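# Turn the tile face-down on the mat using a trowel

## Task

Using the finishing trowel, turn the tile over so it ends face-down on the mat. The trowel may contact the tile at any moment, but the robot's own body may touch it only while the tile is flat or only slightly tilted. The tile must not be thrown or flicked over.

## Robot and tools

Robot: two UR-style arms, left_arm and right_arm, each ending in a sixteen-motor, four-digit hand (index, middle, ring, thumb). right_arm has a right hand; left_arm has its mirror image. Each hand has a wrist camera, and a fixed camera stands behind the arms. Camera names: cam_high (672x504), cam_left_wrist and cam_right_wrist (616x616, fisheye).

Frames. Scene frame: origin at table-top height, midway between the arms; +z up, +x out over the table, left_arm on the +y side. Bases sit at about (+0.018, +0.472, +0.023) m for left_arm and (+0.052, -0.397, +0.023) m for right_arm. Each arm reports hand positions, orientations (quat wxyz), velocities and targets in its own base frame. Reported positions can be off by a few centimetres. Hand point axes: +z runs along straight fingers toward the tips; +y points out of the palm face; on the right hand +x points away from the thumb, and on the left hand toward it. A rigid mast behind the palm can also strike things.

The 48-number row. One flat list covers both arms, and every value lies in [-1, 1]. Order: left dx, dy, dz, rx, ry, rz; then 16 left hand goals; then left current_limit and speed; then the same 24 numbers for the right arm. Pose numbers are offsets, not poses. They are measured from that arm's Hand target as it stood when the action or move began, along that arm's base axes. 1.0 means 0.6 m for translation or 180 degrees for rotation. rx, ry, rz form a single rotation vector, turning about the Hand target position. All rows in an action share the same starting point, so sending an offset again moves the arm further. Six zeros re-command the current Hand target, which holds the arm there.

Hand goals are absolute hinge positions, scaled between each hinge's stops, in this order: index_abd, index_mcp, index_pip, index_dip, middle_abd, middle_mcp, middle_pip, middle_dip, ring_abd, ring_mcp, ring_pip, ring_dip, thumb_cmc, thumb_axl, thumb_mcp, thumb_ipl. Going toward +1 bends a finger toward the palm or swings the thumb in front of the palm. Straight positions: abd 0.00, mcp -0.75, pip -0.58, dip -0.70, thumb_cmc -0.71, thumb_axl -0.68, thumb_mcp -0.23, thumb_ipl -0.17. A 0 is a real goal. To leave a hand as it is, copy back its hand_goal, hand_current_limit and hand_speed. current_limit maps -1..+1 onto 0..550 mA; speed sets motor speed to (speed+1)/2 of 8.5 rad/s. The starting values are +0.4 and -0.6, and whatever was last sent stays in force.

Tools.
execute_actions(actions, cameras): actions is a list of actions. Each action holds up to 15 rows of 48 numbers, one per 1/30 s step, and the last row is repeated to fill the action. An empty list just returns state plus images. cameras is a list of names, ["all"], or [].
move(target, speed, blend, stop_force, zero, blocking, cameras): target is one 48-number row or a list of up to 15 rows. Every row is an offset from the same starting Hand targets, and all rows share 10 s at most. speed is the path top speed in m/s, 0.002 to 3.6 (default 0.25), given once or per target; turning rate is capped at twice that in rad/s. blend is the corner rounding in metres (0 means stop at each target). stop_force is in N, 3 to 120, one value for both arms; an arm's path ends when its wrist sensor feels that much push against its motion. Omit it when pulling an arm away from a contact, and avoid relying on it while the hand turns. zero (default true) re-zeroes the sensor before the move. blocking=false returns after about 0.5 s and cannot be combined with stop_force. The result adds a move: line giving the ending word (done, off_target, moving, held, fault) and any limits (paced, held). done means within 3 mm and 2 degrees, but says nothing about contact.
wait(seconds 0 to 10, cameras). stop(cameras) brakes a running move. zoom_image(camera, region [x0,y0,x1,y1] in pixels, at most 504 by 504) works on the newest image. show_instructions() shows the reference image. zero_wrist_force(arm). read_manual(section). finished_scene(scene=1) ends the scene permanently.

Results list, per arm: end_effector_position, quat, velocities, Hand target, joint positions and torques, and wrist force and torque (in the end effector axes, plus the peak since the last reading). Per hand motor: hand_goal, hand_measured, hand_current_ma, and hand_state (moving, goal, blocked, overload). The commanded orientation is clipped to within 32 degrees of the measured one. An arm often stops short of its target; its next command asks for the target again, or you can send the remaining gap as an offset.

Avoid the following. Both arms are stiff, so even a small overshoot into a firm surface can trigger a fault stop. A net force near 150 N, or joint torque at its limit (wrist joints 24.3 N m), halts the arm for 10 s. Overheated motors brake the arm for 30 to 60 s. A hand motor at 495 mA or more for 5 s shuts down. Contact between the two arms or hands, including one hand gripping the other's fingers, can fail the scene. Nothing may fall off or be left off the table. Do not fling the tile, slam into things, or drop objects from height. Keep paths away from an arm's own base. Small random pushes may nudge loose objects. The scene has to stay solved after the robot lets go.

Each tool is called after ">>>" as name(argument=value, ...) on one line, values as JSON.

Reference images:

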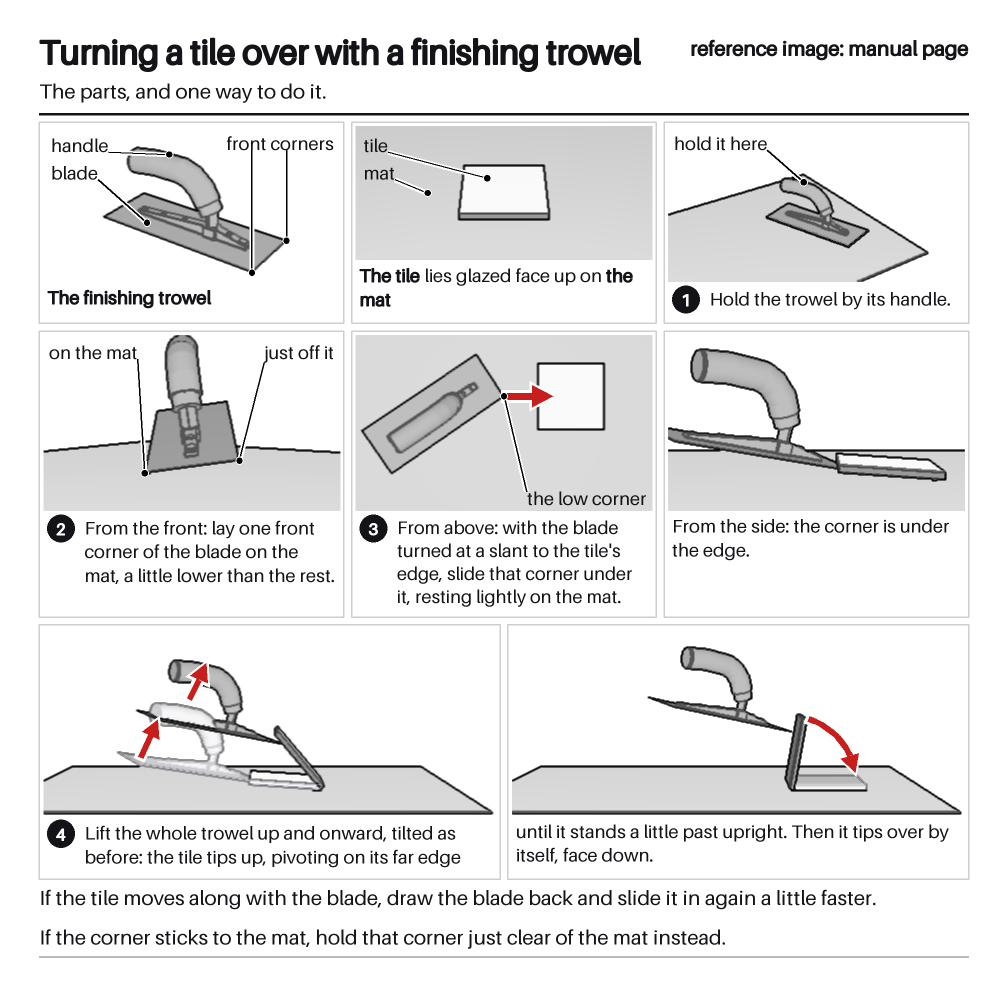

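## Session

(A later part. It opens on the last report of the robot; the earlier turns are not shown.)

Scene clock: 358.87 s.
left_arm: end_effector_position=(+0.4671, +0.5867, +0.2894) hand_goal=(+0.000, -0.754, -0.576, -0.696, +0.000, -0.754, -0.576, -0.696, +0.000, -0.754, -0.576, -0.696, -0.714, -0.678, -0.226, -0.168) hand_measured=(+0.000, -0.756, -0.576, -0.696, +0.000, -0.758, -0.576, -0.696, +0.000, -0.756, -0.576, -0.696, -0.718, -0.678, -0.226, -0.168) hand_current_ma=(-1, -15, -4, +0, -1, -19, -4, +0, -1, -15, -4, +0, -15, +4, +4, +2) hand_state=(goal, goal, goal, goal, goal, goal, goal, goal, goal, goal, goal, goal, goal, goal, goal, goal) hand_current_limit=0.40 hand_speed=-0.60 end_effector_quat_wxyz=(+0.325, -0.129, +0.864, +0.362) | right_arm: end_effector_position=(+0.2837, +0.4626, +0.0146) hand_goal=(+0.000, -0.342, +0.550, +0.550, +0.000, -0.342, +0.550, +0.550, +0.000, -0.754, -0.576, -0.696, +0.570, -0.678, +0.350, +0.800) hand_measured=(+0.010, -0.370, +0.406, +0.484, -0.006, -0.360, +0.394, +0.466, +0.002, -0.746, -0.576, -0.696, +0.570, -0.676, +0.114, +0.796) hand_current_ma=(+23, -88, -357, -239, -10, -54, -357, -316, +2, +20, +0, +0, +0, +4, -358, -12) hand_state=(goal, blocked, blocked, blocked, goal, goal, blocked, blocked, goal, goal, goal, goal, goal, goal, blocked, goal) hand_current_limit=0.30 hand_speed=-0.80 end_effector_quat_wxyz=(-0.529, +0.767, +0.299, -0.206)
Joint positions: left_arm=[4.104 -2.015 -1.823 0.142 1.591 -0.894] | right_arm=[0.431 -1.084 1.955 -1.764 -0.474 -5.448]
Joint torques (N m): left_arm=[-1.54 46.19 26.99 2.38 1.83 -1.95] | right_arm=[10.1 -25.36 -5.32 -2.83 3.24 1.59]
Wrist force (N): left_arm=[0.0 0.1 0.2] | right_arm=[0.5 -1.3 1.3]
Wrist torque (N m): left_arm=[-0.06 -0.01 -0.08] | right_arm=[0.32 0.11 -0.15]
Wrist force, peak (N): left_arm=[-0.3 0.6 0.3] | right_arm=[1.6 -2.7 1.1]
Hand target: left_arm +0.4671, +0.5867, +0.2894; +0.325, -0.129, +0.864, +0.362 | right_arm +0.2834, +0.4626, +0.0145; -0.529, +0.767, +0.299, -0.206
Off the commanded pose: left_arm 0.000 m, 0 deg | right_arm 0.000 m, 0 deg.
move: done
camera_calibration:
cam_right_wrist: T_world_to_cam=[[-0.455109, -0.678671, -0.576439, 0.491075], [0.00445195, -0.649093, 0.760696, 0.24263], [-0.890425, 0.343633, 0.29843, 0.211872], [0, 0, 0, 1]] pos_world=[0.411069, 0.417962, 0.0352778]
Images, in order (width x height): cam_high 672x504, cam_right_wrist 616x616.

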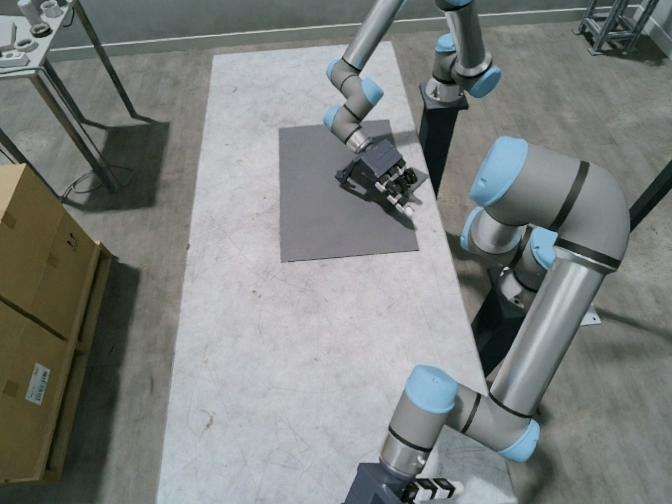

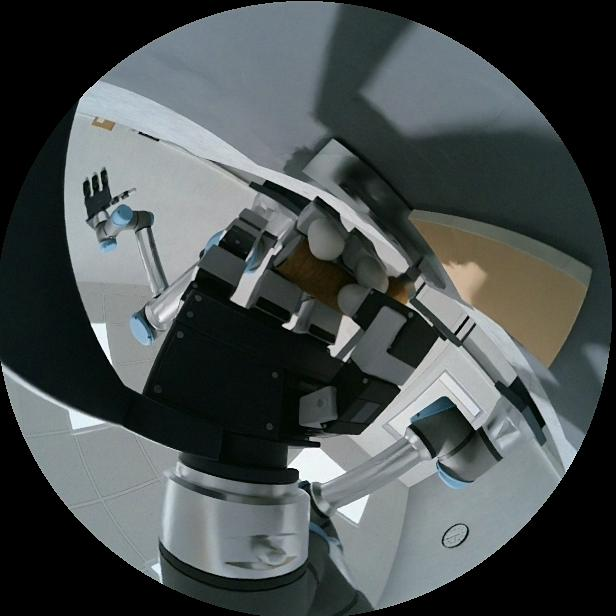

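>>> move(target=[0,0,0,0,0,0, 0,-0.754,-0.576,-0.696,0,-0.754,-0.576,-0.696,0,-0.754,-0.576,-0.696,-0.714,-0.678,-0.226,-0.168,0.4,-0.6, 0.0587,-0.0592,0,0,0,0, 0,-0.342,0.55,0.55,0,-0.342,0.55,0.55,0,-0.754,-0.576,-0.696,0.571,-0.678,0.35,0.80,0.3,-0.8], speed=0.05)

>>> move(target=[[0,0,0,0,0,0, 0,-0.754,-0.576,-0.696,0,-0.754,-0.576,-0.696,0,-0.754,-0.576,-0.696,-0.714,-0.678,-0.226,-0.168,0.4,-0.6, -0.0235,0.0235,0,0,0,0, 0,-0.342,0.55,0.55,0,-0.342,0.55,0.55,0,-0.754,-0.576,-0.696,0.571,-0.678,0.35,0.80,0.3,-0.8],[0,0,0,0,0,0, 0,-0.754,-0.576,-0.696,0,-0.754,-0.576,-0.696,0,-0.754,-0.576,-0.696,-0.714,-0.678,-0.226,-0.168,0.4,-0.6, -0.0235,0.0235,0.15,0,0,0, 0,-0.342,0.55,0.55,0,-0.342,0.55,0.55,0,-0.754,-0.576,-0.696,0.571,-0.678,0.35,0.80,0.3,-0.8],[0,0,0,0,0,0, 0,-0.754,-0.576,-0.696,0,-0.754,-0.576,-0.696,0,-0.754,-0.576,-0.696,-0.714,-0.678,-0.226,-0.168,0.4,-0.6, 0.1,0.35,0.2,0,0,0, 0,-0.342,0.55,0.55,0,-0.342,0.55,0.55,0,-0.754,-0.576,-0.696,0.571,-0.678,0.35,0.80,0.3,-0.8]], speed=0.15, blend=[0.005,0.03,0], cameras=["cam_high"])

>>> zoom_image(camera="cam_high", region=[310, 110, 450, 250])

Scene clock: 365.60 s.
left_arm: end_effector_position=(+0.4671, +0.5867, +0.2894) hand_goal=(+0.000, -0.754, -0.576, -0.696, +0.000, -0.754, -0.576, -0.696, +0.000, -0.754, -0.576, -0.696, -0.714, -0.678, -0.226, -0.168) hand_measured=(+0.000, -0.756, -0.576, -0.696, +0.000, -0.758, -0.576, -0.696, +0.000, -0.756, -0.576, -0.696, -0.718, -0.678, -0.226, -0.168) hand_current_ma=(-1, -15, -4, +0, -1, -19, -4, +0, -1, -15, -4, +0, -15, +4, +4, +2) hand_state=(goal, goal, goal, goal, goal, goal, goal, goal, goal, goal, goal, goal, goal, goal, goal, goal) hand_current_limit=0.40 hand_speed=-0.60 end_effector_quat_wxyz=(+0.325, -0.129, +0.864, +0.362) | right_arm: end_effector_position=(+0.3189, +0.4271, +0.0145) hand_goal=(+0.000, -0.342, +0.550, +0.550, +0.000, -0.342, +0.550, +0.550, +0.000, -0.754, -0.576, -0.696, +0.570, -0.678, +0.350, +0.800) hand_measured=(+0.012, -0.370, +0.406, +0.486, -0.008, -0.360, +0.396, +0.466, +0.002, -0.746, -0.576, -0.696, +0.570, -0.676, +0.114, +0.796) hand_current_ma=(+23, -92, -357, -232, -16, -54, -357, -316, +2, +20, +0, +0, +0, +3, -357, -11) hand_state=(goal, blocked, blocked, blocked, goal, goal, blocked, blocked, goal, goal, goal, goal, goal, goal, blocked, goal) hand_current_limit=0.30 hand_speed=-0.80 end_effector_quat_wxyz=(-0.529, +0.767, +0.299, -0.206) end_effector_velocity=(-0.001, +0.001, +0.000) end_effector_angular_velocity=(-0.001, +0.001, -0.002)
Joint positions: left_arm=[4.104 -2.015 -1.823 0.142 1.591 -0.894] | right_arm=[0.344 -1.075 1.905 -1.606 -0.532 -5.582]
Joint velocities: left_arm=[within noise] | right_arm=[0.002 0 0.002 -0.006 0.002 0.006]
Joint torques (N m): left_arm=[-3.17 46.88 26.04 2.4 1.75 -1.99] | right_arm=[10.27 -33.85 -4.87 -2.79 3.16 1.39]
Wrist force (N): left_arm=[0.0 0.4 0.2] | right_arm=[0.0 -0.9 2.2]
Wrist torque (N m): left_arm=[-0.01 0.00 -0.11] | right_arm=[0.31 0.16 -0.02]
Wrist force, peak (N): left_arm=[-0.3 0.5 0.5] | right_arm=[0.6 -2.8 2.0]
Hand target: left_arm +0.4671, +0.5867, +0.2894; +0.325, -0.129, +0.864, +0.362 | right_arm +0.3187, +0.4271, +0.0145; -0.529, +0.767, +0.299, -0.206
Off the commanded pose: left_arm 0.000 m, 0 deg | right_arm 0.000 m, 0 deg.
move: done

Scene clock: 368.23 s.
left_arm: end_effector_position=(+0.4671, +0.5867, +0.2894) hand_goal=(+0.000, -0.754, -0.576, -0.696, +0.000, -0.754, -0.576, -0.696, +0.000, -0.754, -0.576, -0.696, -0.714, -0.678, -0.226, -0.168) hand_measured=(+0.000, -0.756, -0.576, -0.696, +0.000, -0.758, -0.576, -0.696, +0.000, -0.756, -0.576, -0.696, -0.718, -0.678, -0.226, -0.168) hand_current_ma=(-1, -15, -4, +0, -1, -19, -4, +0, -1, -15, -4, +0, -15, +4, +4, +2) hand_state=(goal, goal, goal, goal, goal, goal, goal, goal, goal, goal, goal, goal, goal, goal, goal, goal) hand_current_limit=0.40 hand_speed=-0.60 end_effector_quat_wxyz=(+0.325, -0.129, +0.864, +0.362) | right_arm: end_effector_position=(+0.3786, +0.6371, +0.1345) hand_goal=(+0.000, -0.342, +0.550, +0.550, +0.000, -0.342, +0.550, +0.550, +0.000, -0.754, -0.576, -0.696, +0.570, -0.678, +0.350, +0.800) hand_measured=(+0.012, -0.370, +0.406, +0.486, -0.008, -0.360, +0.396, +0.466, +0.002, -0.746, -0.576, -0.696, +0.570, -0.676, +0.114, +0.798) hand_current_ma=(+23, -90, -357, -232, -14, -54, -357, -316, +2, +20, +0, +0, +1, +3, -357, -6) hand_state=(goal, blocked, blocked, blocked, goal, goal, blocked, blocked, goal, goal, goal, goal, goal, goal, blocked, goal) hand_current_limit=0.30 hand_speed=-0.80 end_effector_quat_wxyz=(-0.529, +0.767, +0.299, -0.206)
Joint positions: left_arm=[4.104 -2.015 -1.823 0.142 1.591 -0.894] | right_arm=[0.599 -0.884 1.306 -1.634 -0.389 -5.098]
Joint torques (N m): left_arm=[-2.08 47.08 26.77 2.54 1.6 -1.88] | right_arm=[-9.42 -49.88 -24.79 -0.58 -0.11 0.32]
Wrist force (N): left_arm=[0.1 -0.1 0.2] | right_arm=[0.8 -0.3 1.0]
Wrist torque (N m): left_arm=[-0.07 0.00 -0.10] | right_arm=[0.33 0.07 -0.06]
Wrist force, peak (N): left_arm=[0.0 0.5 0.5] | right_arm=[0.3 0.2 3.6]
Hand target: left_arm +0.4671, +0.5867, +0.2894; +0.325, -0.129, +0.864, +0.362 | right_arm +0.3787, +0.6371, +0.1345; -0.529, +0.767, +0.299, -0.206
Off the commanded pose: left_arm 0.000 m, 0 deg | right_arm 0.000 m, 0 deg.
move: done
Images, in order (width x height): cam_high 672x504.

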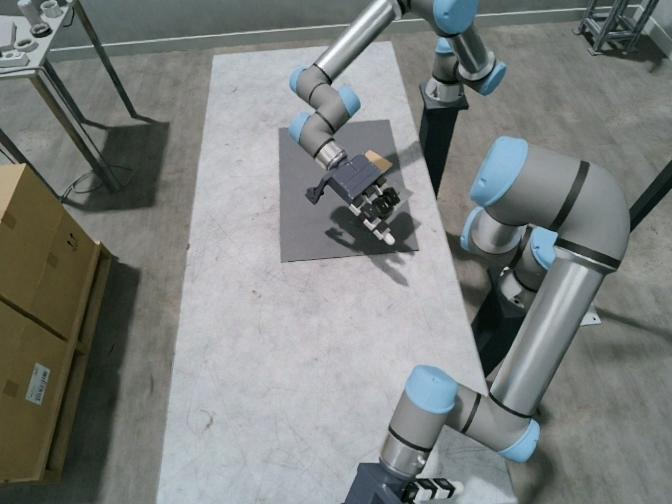

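Scaled by 3.600 from the camera's 672x504 image, which has a finer 960x720 frame.

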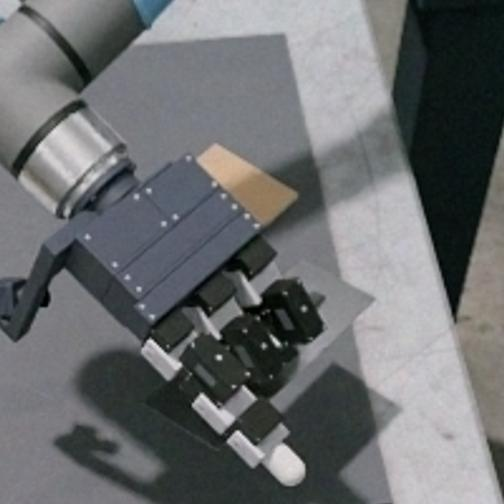

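>>> move(target=[0,0,0,0,0,0, 0,-0.754,-0.576,-0.696,0,-0.754,-0.576,-0.696,0,-0.754,-0.576,-0.696,-0.714,-0.678,-0.226,-0.168,0.4,-0.6, 0,0,-0.185,-0.0164,-0.0150,0, 0,-0.342,0.55,0.55,0,-0.342,0.55,0.55,0,-0.754,-0.576,-0.696,0.571,-0.678,0.35,0.80,0.3,-0.8], speed=0.12)

>>> move(target=[0,0,0,0,0,0, 0,-0.754,-0.576,-0.696,0,-0.754,-0.576,-0.696,0,-0.754,-0.576,-0.696,-0.714,-0.678,-0.226,-0.168,0.4,-0.6, 0,0,-0.04,0,0,0, 0,-0.342,0.55,0.55,0,-0.342,0.55,0.55,0,-0.754,-0.576,-0.696,0.571,-0.678,0.35,0.80,0.3,-0.8], speed=0.01, stop_force=3, cameras=["cam_high","cam_right_wrist"])

>>> zoom_image(camera="cam_high", region=[310, 110, 450, 250])

>>> zoom_image(camera="cam_right_wrist", region=[280, 100, 530, 350])

Scene clock: 377.53 s.
left_arm: end_effector_position=(+0.4671, +0.5867, +0.2894) hand_goal=(+0.000, -0.754, -0.576, -0.696, +0.000, -0.754, -0.576, -0.696, +0.000, -0.754, -0.576, -0.696, -0.714, -0.678, -0.226, -0.168) hand_measured=(+0.000, -0.756, -0.576, -0.696, +0.000, -0.758, -0.576, -0.696, +0.000, -0.756, -0.576, -0.696, -0.718, -0.678, -0.226, -0.168) hand_current_ma=(-1, -15, -4, +0, -1, -19, -4, +0, -1, -15, -4, +0, -15, +4, +4, +2) hand_state=(goal, goal, goal, goal, goal, goal, goal, goal, goal, goal, goal, goal, goal, goal, goal, goal) hand_current_limit=0.40 hand_speed=-0.60 end_effector_quat_wxyz=(+0.325, -0.129, +0.864, +0.362) | right_arm: end_effector_position=(+0.3785, +0.6371, +0.0234) hand_goal=(+0.000, -0.342, +0.550, +0.550, +0.000, -0.342, +0.550, +0.550, +0.000, -0.754, -0.576, -0.696, +0.570, -0.678, +0.350, +0.800) hand_measured=(+0.012, -0.370, +0.406, +0.486, -0.008, -0.360, +0.396, +0.466, +0.002, -0.746, -0.576, -0.696, +0.570, -0.676, +0.114, +0.798) hand_current_ma=(+23, -90, -358, -232, -14, -54, -357, -316, +2, +20, +0, +0, +1, +3, -357, -6) hand_state=(goal, blocked, blocked, blocked, goal, goal, blocked, blocked, goal, goal, goal, goal, goal, goal, blocked, goal) hand_current_limit=0.30 hand_speed=-0.80 end_effector_quat_wxyz=(-0.502, +0.785, +0.306, -0.195)
Joint positions: left_arm=[4.104 -2.015 -1.823 0.142 1.591 -0.894] | right_arm=[0.615 -0.758 1.39 -1.934 -0.45 -5.008]
Joint torques (N m): left_arm=[-1.34 47.38 26.38 2.65 1.93 -1.9] | right_arm=[-3.47 -56.03 -28.54 -1.6 3.69 -1.31]
Wrist force (N): left_arm=[0.0 0.1 0.5] | right_arm=[1.0 -0.3 1.3]
Wrist torque (N m): left_arm=[-0.06 0.01 -0.09] | right_arm=[0.31 0.03 -0.13]
Wrist force, peak (N): left_arm=[0.2 0.5 0.6] | right_arm=[1.0 -2.6 0.4]
Hand target: left_arm +0.4671, +0.5867, +0.2894; +0.325, -0.129, +0.864, +0.362 | right_arm +0.3787, +0.6371, +0.0235; -0.502, +0.785, +0.306, -0.195
Off the commanded pose: left_arm 0.000 m, 0 deg | right_arm 0.000 m, 0 deg.
move: done

Scene clock: 379.90 s.
left_arm: end_effector_position=(+0.4671, +0.5867, +0.2894) hand_goal=(+0.000, -0.754, -0.576, -0.696, +0.000, -0.754, -0.576, -0.696, +0.000, -0.754, -0.576, -0.696, -0.714, -0.678, -0.226, -0.168) hand_measured=(+0.000, -0.756, -0.576, -0.696, +0.000, -0.758, -0.576, -0.696, +0.000, -0.756, -0.576, -0.696, -0.718, -0.678, -0.226, -0.168) hand_current_ma=(-1, -15, -4, +0, -1, -19, -4, +0, -1, -15, -4, +0, -15, +4, +4, +2) hand_state=(goal, goal, goal, goal, goal, goal, goal, goal, goal, goal, goal, goal, goal, goal, goal, goal) hand_current_limit=0.40 hand_speed=-0.60 end_effector_quat_wxyz=(+0.325, -0.129, +0.864, +0.362) | right_arm: end_effector_position=(+0.3787, +0.6371, +0.0124) hand_goal=(+0.000, -0.342, +0.550, +0.550, +0.000, -0.342, +0.550, +0.550, +0.000, -0.754, -0.576, -0.696, +0.570, -0.678, +0.350, +0.800) hand_measured=(+0.012, -0.370, +0.410, +0.486, -0.008, -0.360, +0.396, +0.466, +0.002, -0.746, -0.576, -0.696, +0.570, -0.676, +0.114, +0.800) hand_current_ma=(+23, -92, -357, -232, -14, -54, -358, -316, +2, +20, +0, +0, +1, +3, -357, +0) hand_state=(goal, blocked, blocked, blocked, goal, goal, blocked, blocked, goal, goal, goal, goal, goal, goal, blocked, goal) hand_current_limit=0.30 hand_speed=-0.80 end_effector_quat_wxyz=(-0.502, +0.785, +0.306, -0.195)
Joint positions: left_arm=[4.104 -2.015 -1.823 0.142 1.591 -0.894] | right_arm=[0.615 -0.742 1.393 -1.954 -0.45 -5.008]
Joint torques (N m): left_arm=[-1.59 46.17 26.66 2.39 1.55 -1.79] | right_arm=[-8.98 -59.17 -28.03 -0.95 2.26 -0.84]
Wrist force (N): left_arm=[-0.3 0.1 -0.2] | right_arm=[0.3 -1.4 1.1]
Wrist torque (N m): left_arm=[-0.02 0.03 -0.12] | right_arm=[0.27 0.02 0.00]
Wrist force, peak (N): left_arm=[-0.2 0.8 0.4] | right_arm=[2.9 -4.0 0.9]
Hand target: left_arm +0.4671, +0.5867, +0.2894; +0.325, -0.129, +0.864, +0.362 | right_arm +0.3787, +0.6371, +0.0124; -0.502, +0.785, +0.306, -0.195 (not the last commanded pose)
Off the commanded pose: left_arm 0.000 m, 0 deg | right_arm 0.013 m, 0 deg.
move: contact (right_arm)
camera_calibration:
cam_right_wrist: T_world_to_cam=[[-0.428518, -0.707982, -0.561368, 0.659867], [-0.0318682, -0.609073, 0.792474, 0.345108], [-0.902971, 0.357479, 0.238436, 0.233911], [0, 0, 0, 1]] pos_world=[0.504977, 0.593752, 0.0411659]
Images, in order (width x height): cam_high 672x504, cam_right_wrist 616x616.

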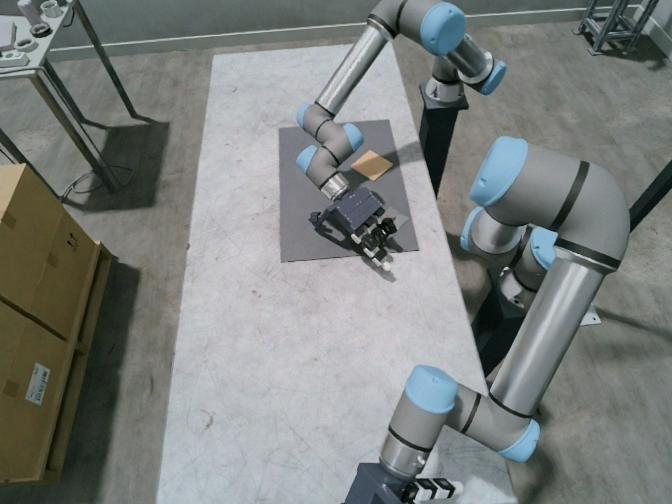

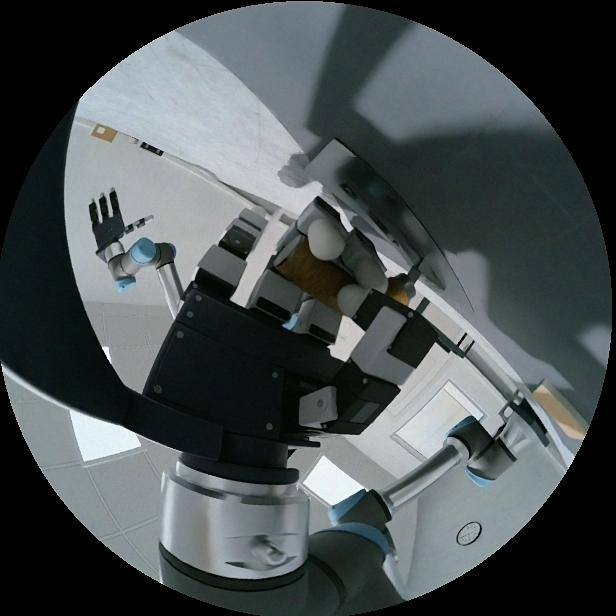

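Scaled by 3.600 from the camera's 672x504 image, which has a finer 960x720 frame.

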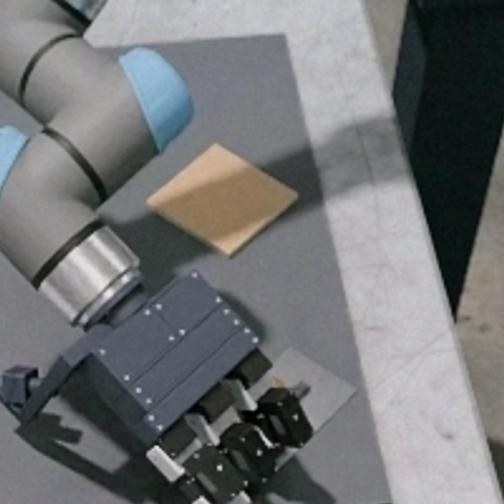

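Scaled by 2.016 from the camera's 616x616 image, which has a finer 880x880 frame.

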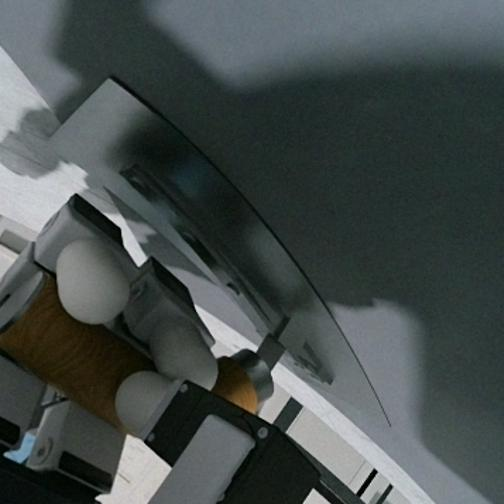

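>>> move(target=[0,0,0,0,0,0, 0,-0.754,-0.576,-0.696,0,-0.754,-0.576,-0.696,0,-0.754,-0.576,-0.696,-0.714,-0.678,-0.226,-0.168,0.4,-0.6, 0,0,0,0,0,0, 0,-0.342,0.34,0.464,0,-0.342,0.34,0.464,0,-0.754,-0.576,-0.696,0.571,-0.678,-0.056,0.74,0.3,-0.93], speed=0.05)

>>> move(target=[0,0,0,0,0,0, 0,-0.754,-0.576,-0.696,0,-0.754,-0.576,-0.696,0,-0.754,-0.576,-0.696,-0.714,-0.678,-0.226,-0.168,0.4,-0.6, 0,0,0,0,0,0, 0,-0.342,0.08,0.319,0,-0.342,0.08,0.319,0,-0.754,-0.576,-0.696,0.571,-0.678,-0.226,0.3,0.3,-0.85], speed=0.05, cameras=["cam_high","cam_right_wrist"])

>>> zoom_image(camera="cam_right_wrist", region=[280, 100, 530, 350])

Scene clock: 384.70 s.
left_arm: end_effector_position=(+0.4671, +0.5867, +0.2894) hand_goal=(+0.000, -0.754, -0.576, -0.696, +0.000, -0.754, -0.576, -0.696, +0.000, -0.754, -0.576, -0.696, -0.714, -0.678, -0.226, -0.168) hand_measured=(+0.000, -0.756, -0.576, -0.696, +0.000, -0.758, -0.576, -0.696, +0.000, -0.756, -0.576, -0.696, -0.718, -0.678, -0.226, -0.168) hand_current_ma=(-1, -15, -4, +0, -1, -19, -4, +0, -1, -15, -4, +0, -15, +4, +4, +2) hand_state=(goal, goal, goal, goal, goal, goal, goal, goal, goal, goal, goal, goal, goal, goal, goal, goal) hand_current_limit=0.40 hand_speed=-0.60 end_effector_quat_wxyz=(+0.325, -0.129, +0.864, +0.362) | right_arm: end_effector_position=(+0.3787, +0.6371, +0.0124) hand_goal=(+0.000, -0.342, +0.340, +0.464, +0.000, -0.342, +0.340, +0.464, +0.000, -0.754, -0.576, -0.696, +0.570, -0.678, -0.056, +0.740) hand_measured=(+0.006, -0.362, +0.334, +0.460, -0.002, -0.358, +0.342, +0.460, +0.002, -0.746, -0.576, -0.696, +0.574, -0.676, -0.054, +0.740) hand_current_ma=(+11, -64, -11, -8, -3, -44, +3, -8, +2, +20, +0, +0, +6, +5, +4, +2) hand_state=(goal, blocked, goal, goal, goal, goal, goal, goal, goal, goal, goal, goal, goal, goal, goal, goal) hand_current_limit=0.30 hand_speed=-0.93 end_effector_quat_wxyz=(-0.502, +0.785, +0.306, -0.195)
Joint positions: left_arm=[4.104 -2.015 -1.823 0.142 1.591 -0.894] | right_arm=[0.615 -0.742 1.393 -1.954 -0.45 -5.008]
Joint torques (N m): left_arm=[-1.83 46.75 26.2 2.3 1.44 -2.01] | right_arm=[-8.64 -47 -22.79 -1.05 -0.26 -1.27]
Wrist force (N): left_arm=[0.3 0.5 0.1] | right_arm=[0.2 -7.5 2.1]
Wrist torque (N m): left_arm=[0.02 -0.04 -0.08] | right_arm=[0.14 0.02 -0.10]
Wrist force, peak (N): left_arm=[-0.1 0.7 0.3] | right_arm=[0.6 -8.9 1.5]
Hand target: left_arm +0.4671, +0.5867, +0.2894; +0.325, -0.129, +0.864, +0.362 | right_arm +0.3787, +0.6371, +0.0124; -0.502, +0.785, +0.306, -0.195
Off the commanded pose: left_arm 0.000 m, 0 deg | right_arm 0.000 m, 0 deg.
move: done

Scene clock: 386.07 s.
left_arm: end_effector_position=(+0.4671, +0.5867, +0.2894) hand_goal=(+0.000, -0.754, -0.576, -0.696, +0.000, -0.754, -0.576, -0.696, +0.000, -0.754, -0.576, -0.696, -0.714, -0.678, -0.226, -0.168) hand_measured=(+0.000, -0.756, -0.576, -0.696, +0.000, -0.758, -0.576, -0.696, +0.000, -0.756, -0.576, -0.696, -0.718, -0.678, -0.226, -0.168) hand_current_ma=(-1, -15, -4, +0, -1, -19, -4, +0, -1, -15, -4, +0, -15, +4, +4, +2) hand_state=(goal, goal, goal, goal, goal, goal, goal, goal, goal, goal, goal, goal, goal, goal, goal, goal) hand_current_limit=0.40 hand_speed=-0.60 end_effector_quat_wxyz=(+0.325, -0.129, +0.864, +0.362) | right_arm: end_effector_position=(+0.3787, +0.6371, +0.0124) hand_goal=(+0.000, -0.342, +0.080, +0.318, +0.000, -0.342, +0.080, +0.318, +0.000, -0.754, -0.576, -0.696, +0.570, -0.678, -0.226, +0.300) hand_measured=(+0.006, -0.362, +0.082, +0.320, -0.002, -0.358, +0.082, +0.320, +0.002, -0.746, -0.576, -0.696, +0.574, -0.676, -0.222, +0.302) hand_current_ma=(+11, -63, +5, +5, -3, -44, +5, +5, +2, +20, +0, +0, +6, +5, +9, +4) hand_state=(goal, blocked, goal, goal, goal, goal, goal, goal, goal, goal, goal, goal, goal, goal, goal, goal) hand_current_limit=0.30 hand_speed=-0.85 end_effector_quat_wxyz=(-0.502, +0.785, +0.306, -0.195)
Joint positions: left_arm=[4.104 -2.015 -1.823 0.142 1.591 -0.894] | right_arm=[0.615 -0.742 1.393 -1.954 -0.45 -5.008]
Joint torques (N m): left_arm=[-2.29 46.5 27.64 2.43 1.66 -1.97] | right_arm=[-8.88 -39.1 -16.73 -1.03 -0.37 -1.18]
Wrist force (N): left_arm=[0.2 0.1 0.3] | right_arm=[0.5 -7.7 2.0]
Wrist torque (N m): left_arm=[-0.05 -0.02 -0.08] | right_arm=[0.16 -0.02 -0.07]
Wrist force, peak (N): left_arm=[-0.2 0.3 0.6] | right_arm=[0.2 -9.3 1.6]
Hand target: left_arm +0.4671, +0.5867, +0.2894; +0.325, -0.129, +0.864, +0.362 | right_arm +0.3787, +0.6371, +0.0124; -0.502, +0.785, +0.306, -0.195
Off the commanded pose: left_arm 0.000 m, 0 deg | right_arm 0.000 m, 0 deg.
move: done
camera_calibration:
cam_right_wrist: T_world_to_cam=[[-0.428516, -0.707956, -0.561402, 0.659852], [-0.0318873, -0.609104, 0.792449, 0.345137], [-0.902971, 0.357479, 0.238436, 0.233911], [0, 0, 0, 1]] pos_world=[0.504977, 0.593752, 0.041166]
Images, in order (width x height): cam_high 672x504, cam_right_wrist 616x616.

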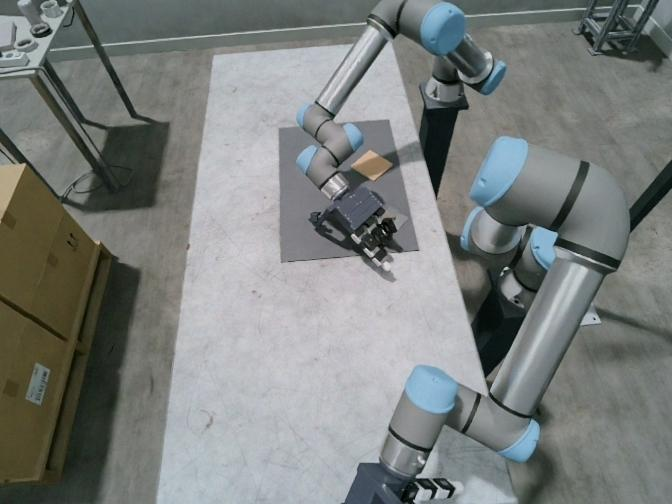

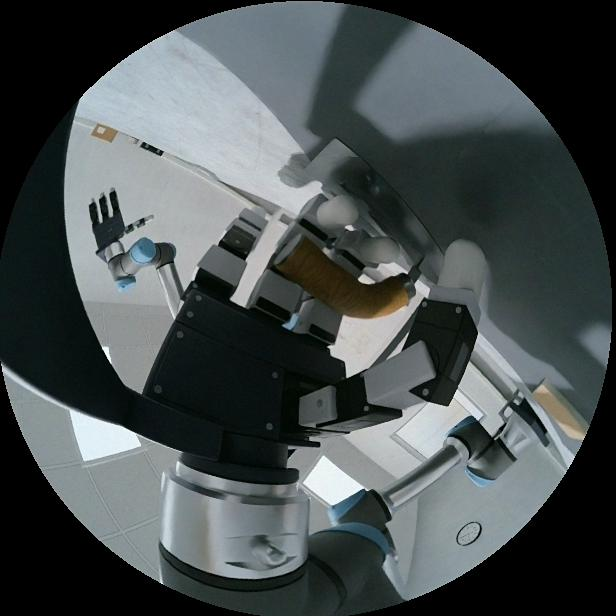

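Scaled by 2.016 from the camera's 616x616 image, which has a finer 880x880 frame.

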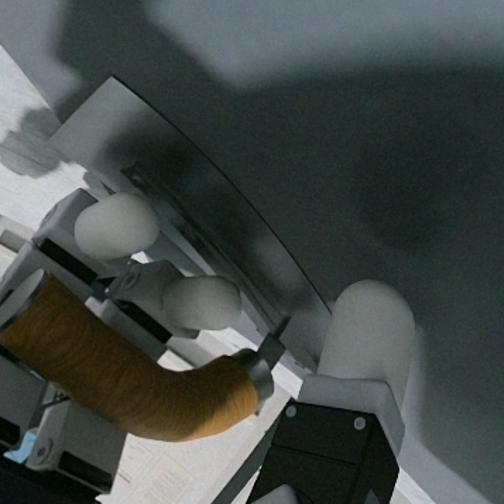

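>>> move(target=[[0,0,0,0,0,0, 0,-0.754,-0.576,-0.696,0,-0.754,-0.576,-0.696,0,-0.754,-0.576,-0.696,-0.714,-0.678,-0.226,-0.168,0.4,-0.6, 0,0,0.025,0,0,0, 0,-0.342,0.08,0.319,0,-0.342,0.08,0.319,0,-0.754,-0.576,-0.696,0.571,-0.678,-0.226,0.0,0.3,-0.7],[0,0,0,0,0,0, 0,-0.754,-0.576,-0.696,0,-0.754,-0.576,-0.696,0,-0.754,-0.576,-0.696,-0.714,-0.678,-0.226,-0.168,0.4,-0.6, -0.004,0.0045,0.038,0,0,0, 0,-0.342,-0.139,0.319,0,-0.342,-0.139,0.319,0,-0.754,-0.576,-0.696,0.571,-0.678,-0.226,0.0,0.3,-0.7],[0,0,0,0,0,0, 0,-0.754,-0.576,-0.696,0,-0.754,-0.576,-0.696,0,-0.754,-0.576,-0.696,-0.714,-0.678,-0.226,-0.168,0.4,-0.6, -0.006,0.0065,0.052,0,0,0, 0,-0.342,-0.139,-0.0435,0,-0.342,-0.139,-0.0435,0,-0.754,-0.576,-0.696,0.571,-0.678,-0.226,0.0,0.3,-0.7],[0,0,0,0,0,0, 0,-0.754,-0.576,-0.696,0,-0.754,-0.576,-0.696,0,-0.754,-0.576,-0.696,-0.714,-0.678,-0.226,-0.168,0.4,-0.6, -0.006,0.0065,0.054,0,0,0, 0,-0.45,-0.139,-0.696,0,-0.45,-0.139,-0.696,0,-0.754,-0.576,-0.696,0.571,-0.678,-0.226,0.0,0.3,-0.7]], speed=0.04, cameras=["cam_high","cam_right_wrist"])

>>> zoom_image(camera="cam_right_wrist", region=[280, 100, 530, 350])

Scene clock: 396.83 s.
left_arm: end_effector_position=(+0.4671, +0.5867, +0.2894) hand_goal=(+0.000, -0.754, -0.576, -0.696, +0.000, -0.754, -0.576, -0.696, +0.000, -0.754, -0.576, -0.696, -0.714, -0.678, -0.226, -0.168) hand_measured=(+0.000, -0.756, -0.576, -0.696, +0.000, -0.758, -0.576, -0.696, +0.000, -0.756, -0.576, -0.696, -0.718, -0.678, -0.226, -0.168) hand_current_ma=(-1, -15, -4, +0, -1, -19, -4, +0, -1, -15, -4, +0, -15, +4, +4, +2) hand_state=(goal, goal, goal, goal, goal, goal, goal, goal, goal, goal, goal, goal, goal, goal, goal, goal) hand_current_limit=0.40 hand_speed=-0.60 end_effector_quat_wxyz=(+0.325, -0.129, +0.864, +0.362) | right_arm: end_effector_position=(+0.3751, +0.6410, +0.0448) hand_goal=(+0.000, -0.450, -0.140, -0.696, +0.000, -0.450, -0.140, -0.696, +0.000, -0.754, -0.576, -0.696, +0.570, -0.678, -0.226, +0.000) hand_measured=(+0.002, -0.436, -0.136, -0.692, +0.000, -0.434, -0.142, -0.692, +0.002, -0.746, -0.576, -0.696, +0.572, -0.676, -0.222, +0.002) hand_current_ma=(+5, +41, +6, +6, -1, +45, -4, +6, +2, +20, +0, +0, +6, +5, +9, +5) hand_state=(goal, goal, goal, goal, goal, goal, goal, goal, goal, goal, goal, goal, goal, goal, goal, goal) hand_current_limit=0.30 hand_speed=-0.70 end_effector_quat_wxyz=(-0.502, +0.785, +0.306, -0.195)
Joint positions: left_arm=[4.104 -2.015 -1.823 0.142 1.591 -0.894] | right_arm=[0.623 -0.786 1.381 -1.913 -0.448 -4.992]
Joint torques (N m): left_arm=[-1.89 46.74 26.44 2.52 1.61 -1.73] | right_arm=[-8.38 -56.93 -28.1 -3.22 1.39 -0.76]
Wrist force (N): left_arm=[0.1 0.3 0.1] | right_arm=[0.9 -2.8 0.2]
Wrist torque (N m): left_arm=[-0.02 -0.01 -0.10] | right_arm=[0.29 0.00 -0.07]
Wrist force, peak (N): left_arm=[0.1 0.8 0.2] | right_arm=[0.4 -9.2 1.7]
Hand target: left_arm +0.4671, +0.5867, +0.2894; +0.325, -0.129, +0.864, +0.362 | right_arm +0.3751, +0.6410, +0.0448; -0.502, +0.785, +0.306, -0.195
Off the commanded pose: left_arm 0.000 m, 0 deg | right_arm 0.000 m, 0 deg.
move: done
camera_calibration:
cam_right_wrist: T_world_to_cam=[[-0.42852, -0.708025, -0.561312, 0.679254], [-0.0318374, -0.609023, 0.792513, 0.321642], [-0.902971, 0.357478, 0.238437, 0.22145], [0, 0, 0, 1]] pos_world=[0.501277, 0.597652, 0.0735658]
Images, in order (width x height): cam_high 672x504, cam_right_wrist 616x616.

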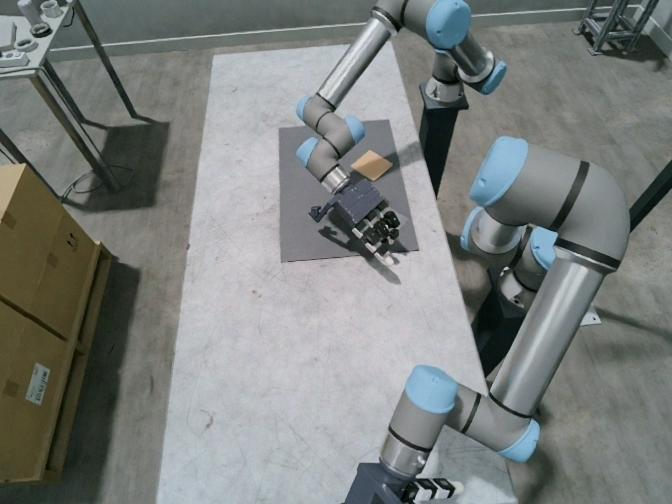

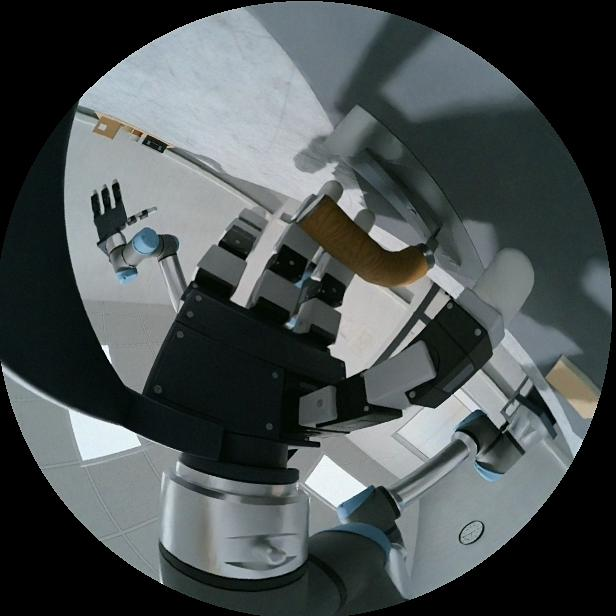

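Scaled by 2.016 from the camera's 616x616 image, which has a finer 880x880 frame.

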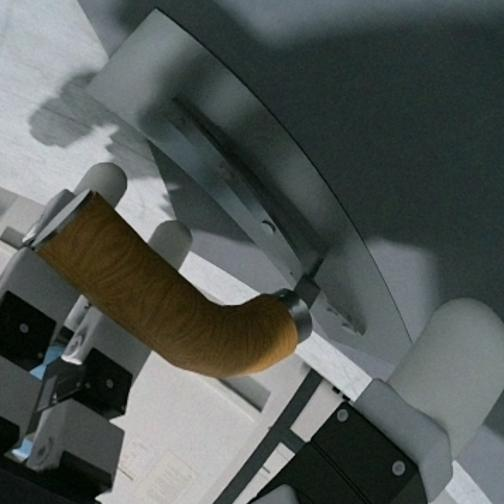

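>>> move(target=[0,0,0,0,0,0, 0,-0.754,-0.576,-0.696,0,-0.754,-0.576,-0.696,0,-0.754,-0.576,-0.696,-0.714,-0.678,-0.226,-0.168,0.4,-0.6, -0.012,0.013,0.2,0,0,0, 0,-0.5,-0.2,-0.696,0,-0.5,-0.2,-0.696,0,-0.754,-0.576,-0.696,0.571,-0.678,-0.226,0.0,0.3,-0.7], speed=0.1, cameras=["cam_high"])

>>> zoom_image(camera="cam_high", region=[310, 110, 450, 250])

Scene clock: 400.10 s.
left_arm: end_effector_position=(+0.4671, +0.5867, +0.2894) hand_goal=(+0.000, -0.754, -0.576, -0.696, +0.000, -0.754, -0.576, -0.696, +0.000, -0.754, -0.576, -0.696, -0.714, -0.678, -0.226, -0.168) hand_measured=(+0.000, -0.756, -0.576, -0.696, +0.000, -0.758, -0.576, -0.696, +0.000, -0.756, -0.576, -0.696, -0.718, -0.678, -0.226, -0.168) hand_current_ma=(-1, -15, -4, +0, -1, -19, -4, +0, -1, -15, -4, +0, -15, +4, +4, +2) hand_state=(goal, goal, goal, goal, goal, goal, goal, goal, goal, goal, goal, goal, goal, goal, goal, goal) hand_current_limit=0.40 hand_speed=-0.60 end_effector_quat_wxyz=(+0.325, -0.129, +0.864, +0.362) | right_arm: end_effector_position=(+0.3678, +0.6489, +0.1649) hand_goal=(+0.000, -0.500, -0.200, -0.696, +0.000, -0.500, -0.200, -0.696, +0.000, -0.754, -0.576, -0.696, +0.570, -0.678, -0.226, +0.000) hand_measured=(+0.002, -0.484, -0.194, -0.692, +0.000, -0.484, -0.194, -0.692, +0.002, -0.746, -0.576, -0.696, +0.572, -0.676, -0.222, +0.002) hand_current_ma=(+5, +44, +11, +6, -1, +48, +11, +6, +2, +20, +0, +0, +6, +5, +9, +5) hand_state=(goal, goal, goal, goal, goal, goal, goal, goal, goal, goal, goal, goal, goal, goal, goal, goal) hand_current_limit=0.30 hand_speed=-0.70 end_effector_quat_wxyz=(-0.502, +0.785, +0.306, -0.195)
Joint positions: left_arm=[4.104 -2.015 -1.823 0.142 1.591 -0.894] | right_arm=[0.637 -0.917 1.28 -1.711 -0.445 -4.959]
Joint torques (N m): left_arm=[-1.88 46.38 27.01 2.71 1.78 -1.91] | right_arm=[-0.93 -36.85 -10.44 -3.8 2.37 -1.34]
Wrist force (N): left_arm=[0.1 0.6 0.0] | right_arm=[0.9 -2.4 0.5]
Wrist torque (N m): left_arm=[0.04 -0.01 -0.10] | right_arm=[0.29 -0.02 -0.02]
Wrist force, peak (N): left_arm=[-0.5 0.4 0.3] | right_arm=[0.8 -3.9 0.0]
Hand target: left_arm +0.4671, +0.5867, +0.2894; +0.325, -0.129, +0.864, +0.362 | right_arm +0.3679, +0.6488, +0.1648; -0.502, +0.785, +0.306, -0.195
Off the commanded pose: left_arm 0.000 m, 0 deg | right_arm 0.000 m, 0 deg.
move: done
Images, in order (width x height): cam_high 672x504.

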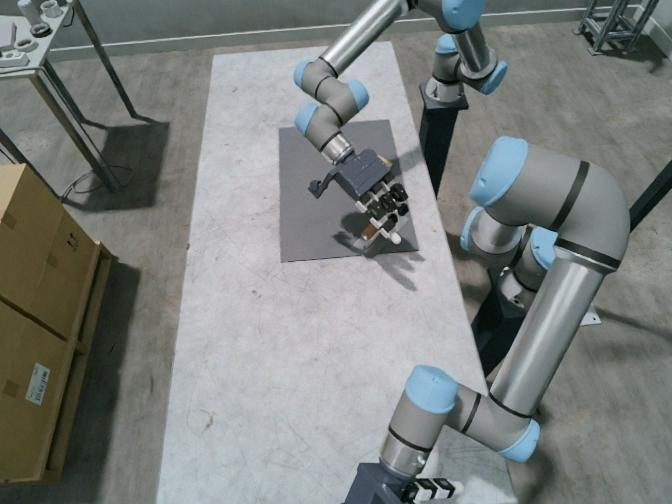

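Scaled by 3.600 from the camera's 672x504 image, which has a finer 960x720 frame.

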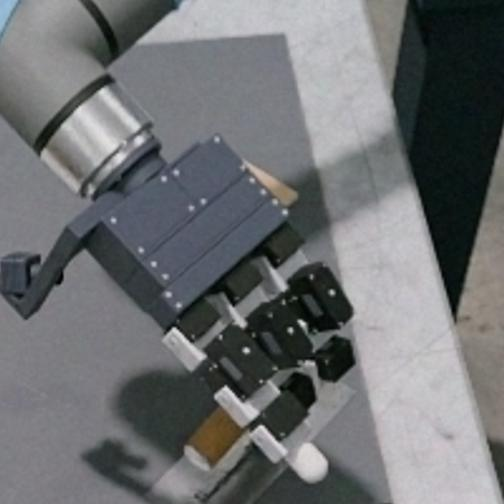

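>>> finished_scene()

The scene is finished: the task was done.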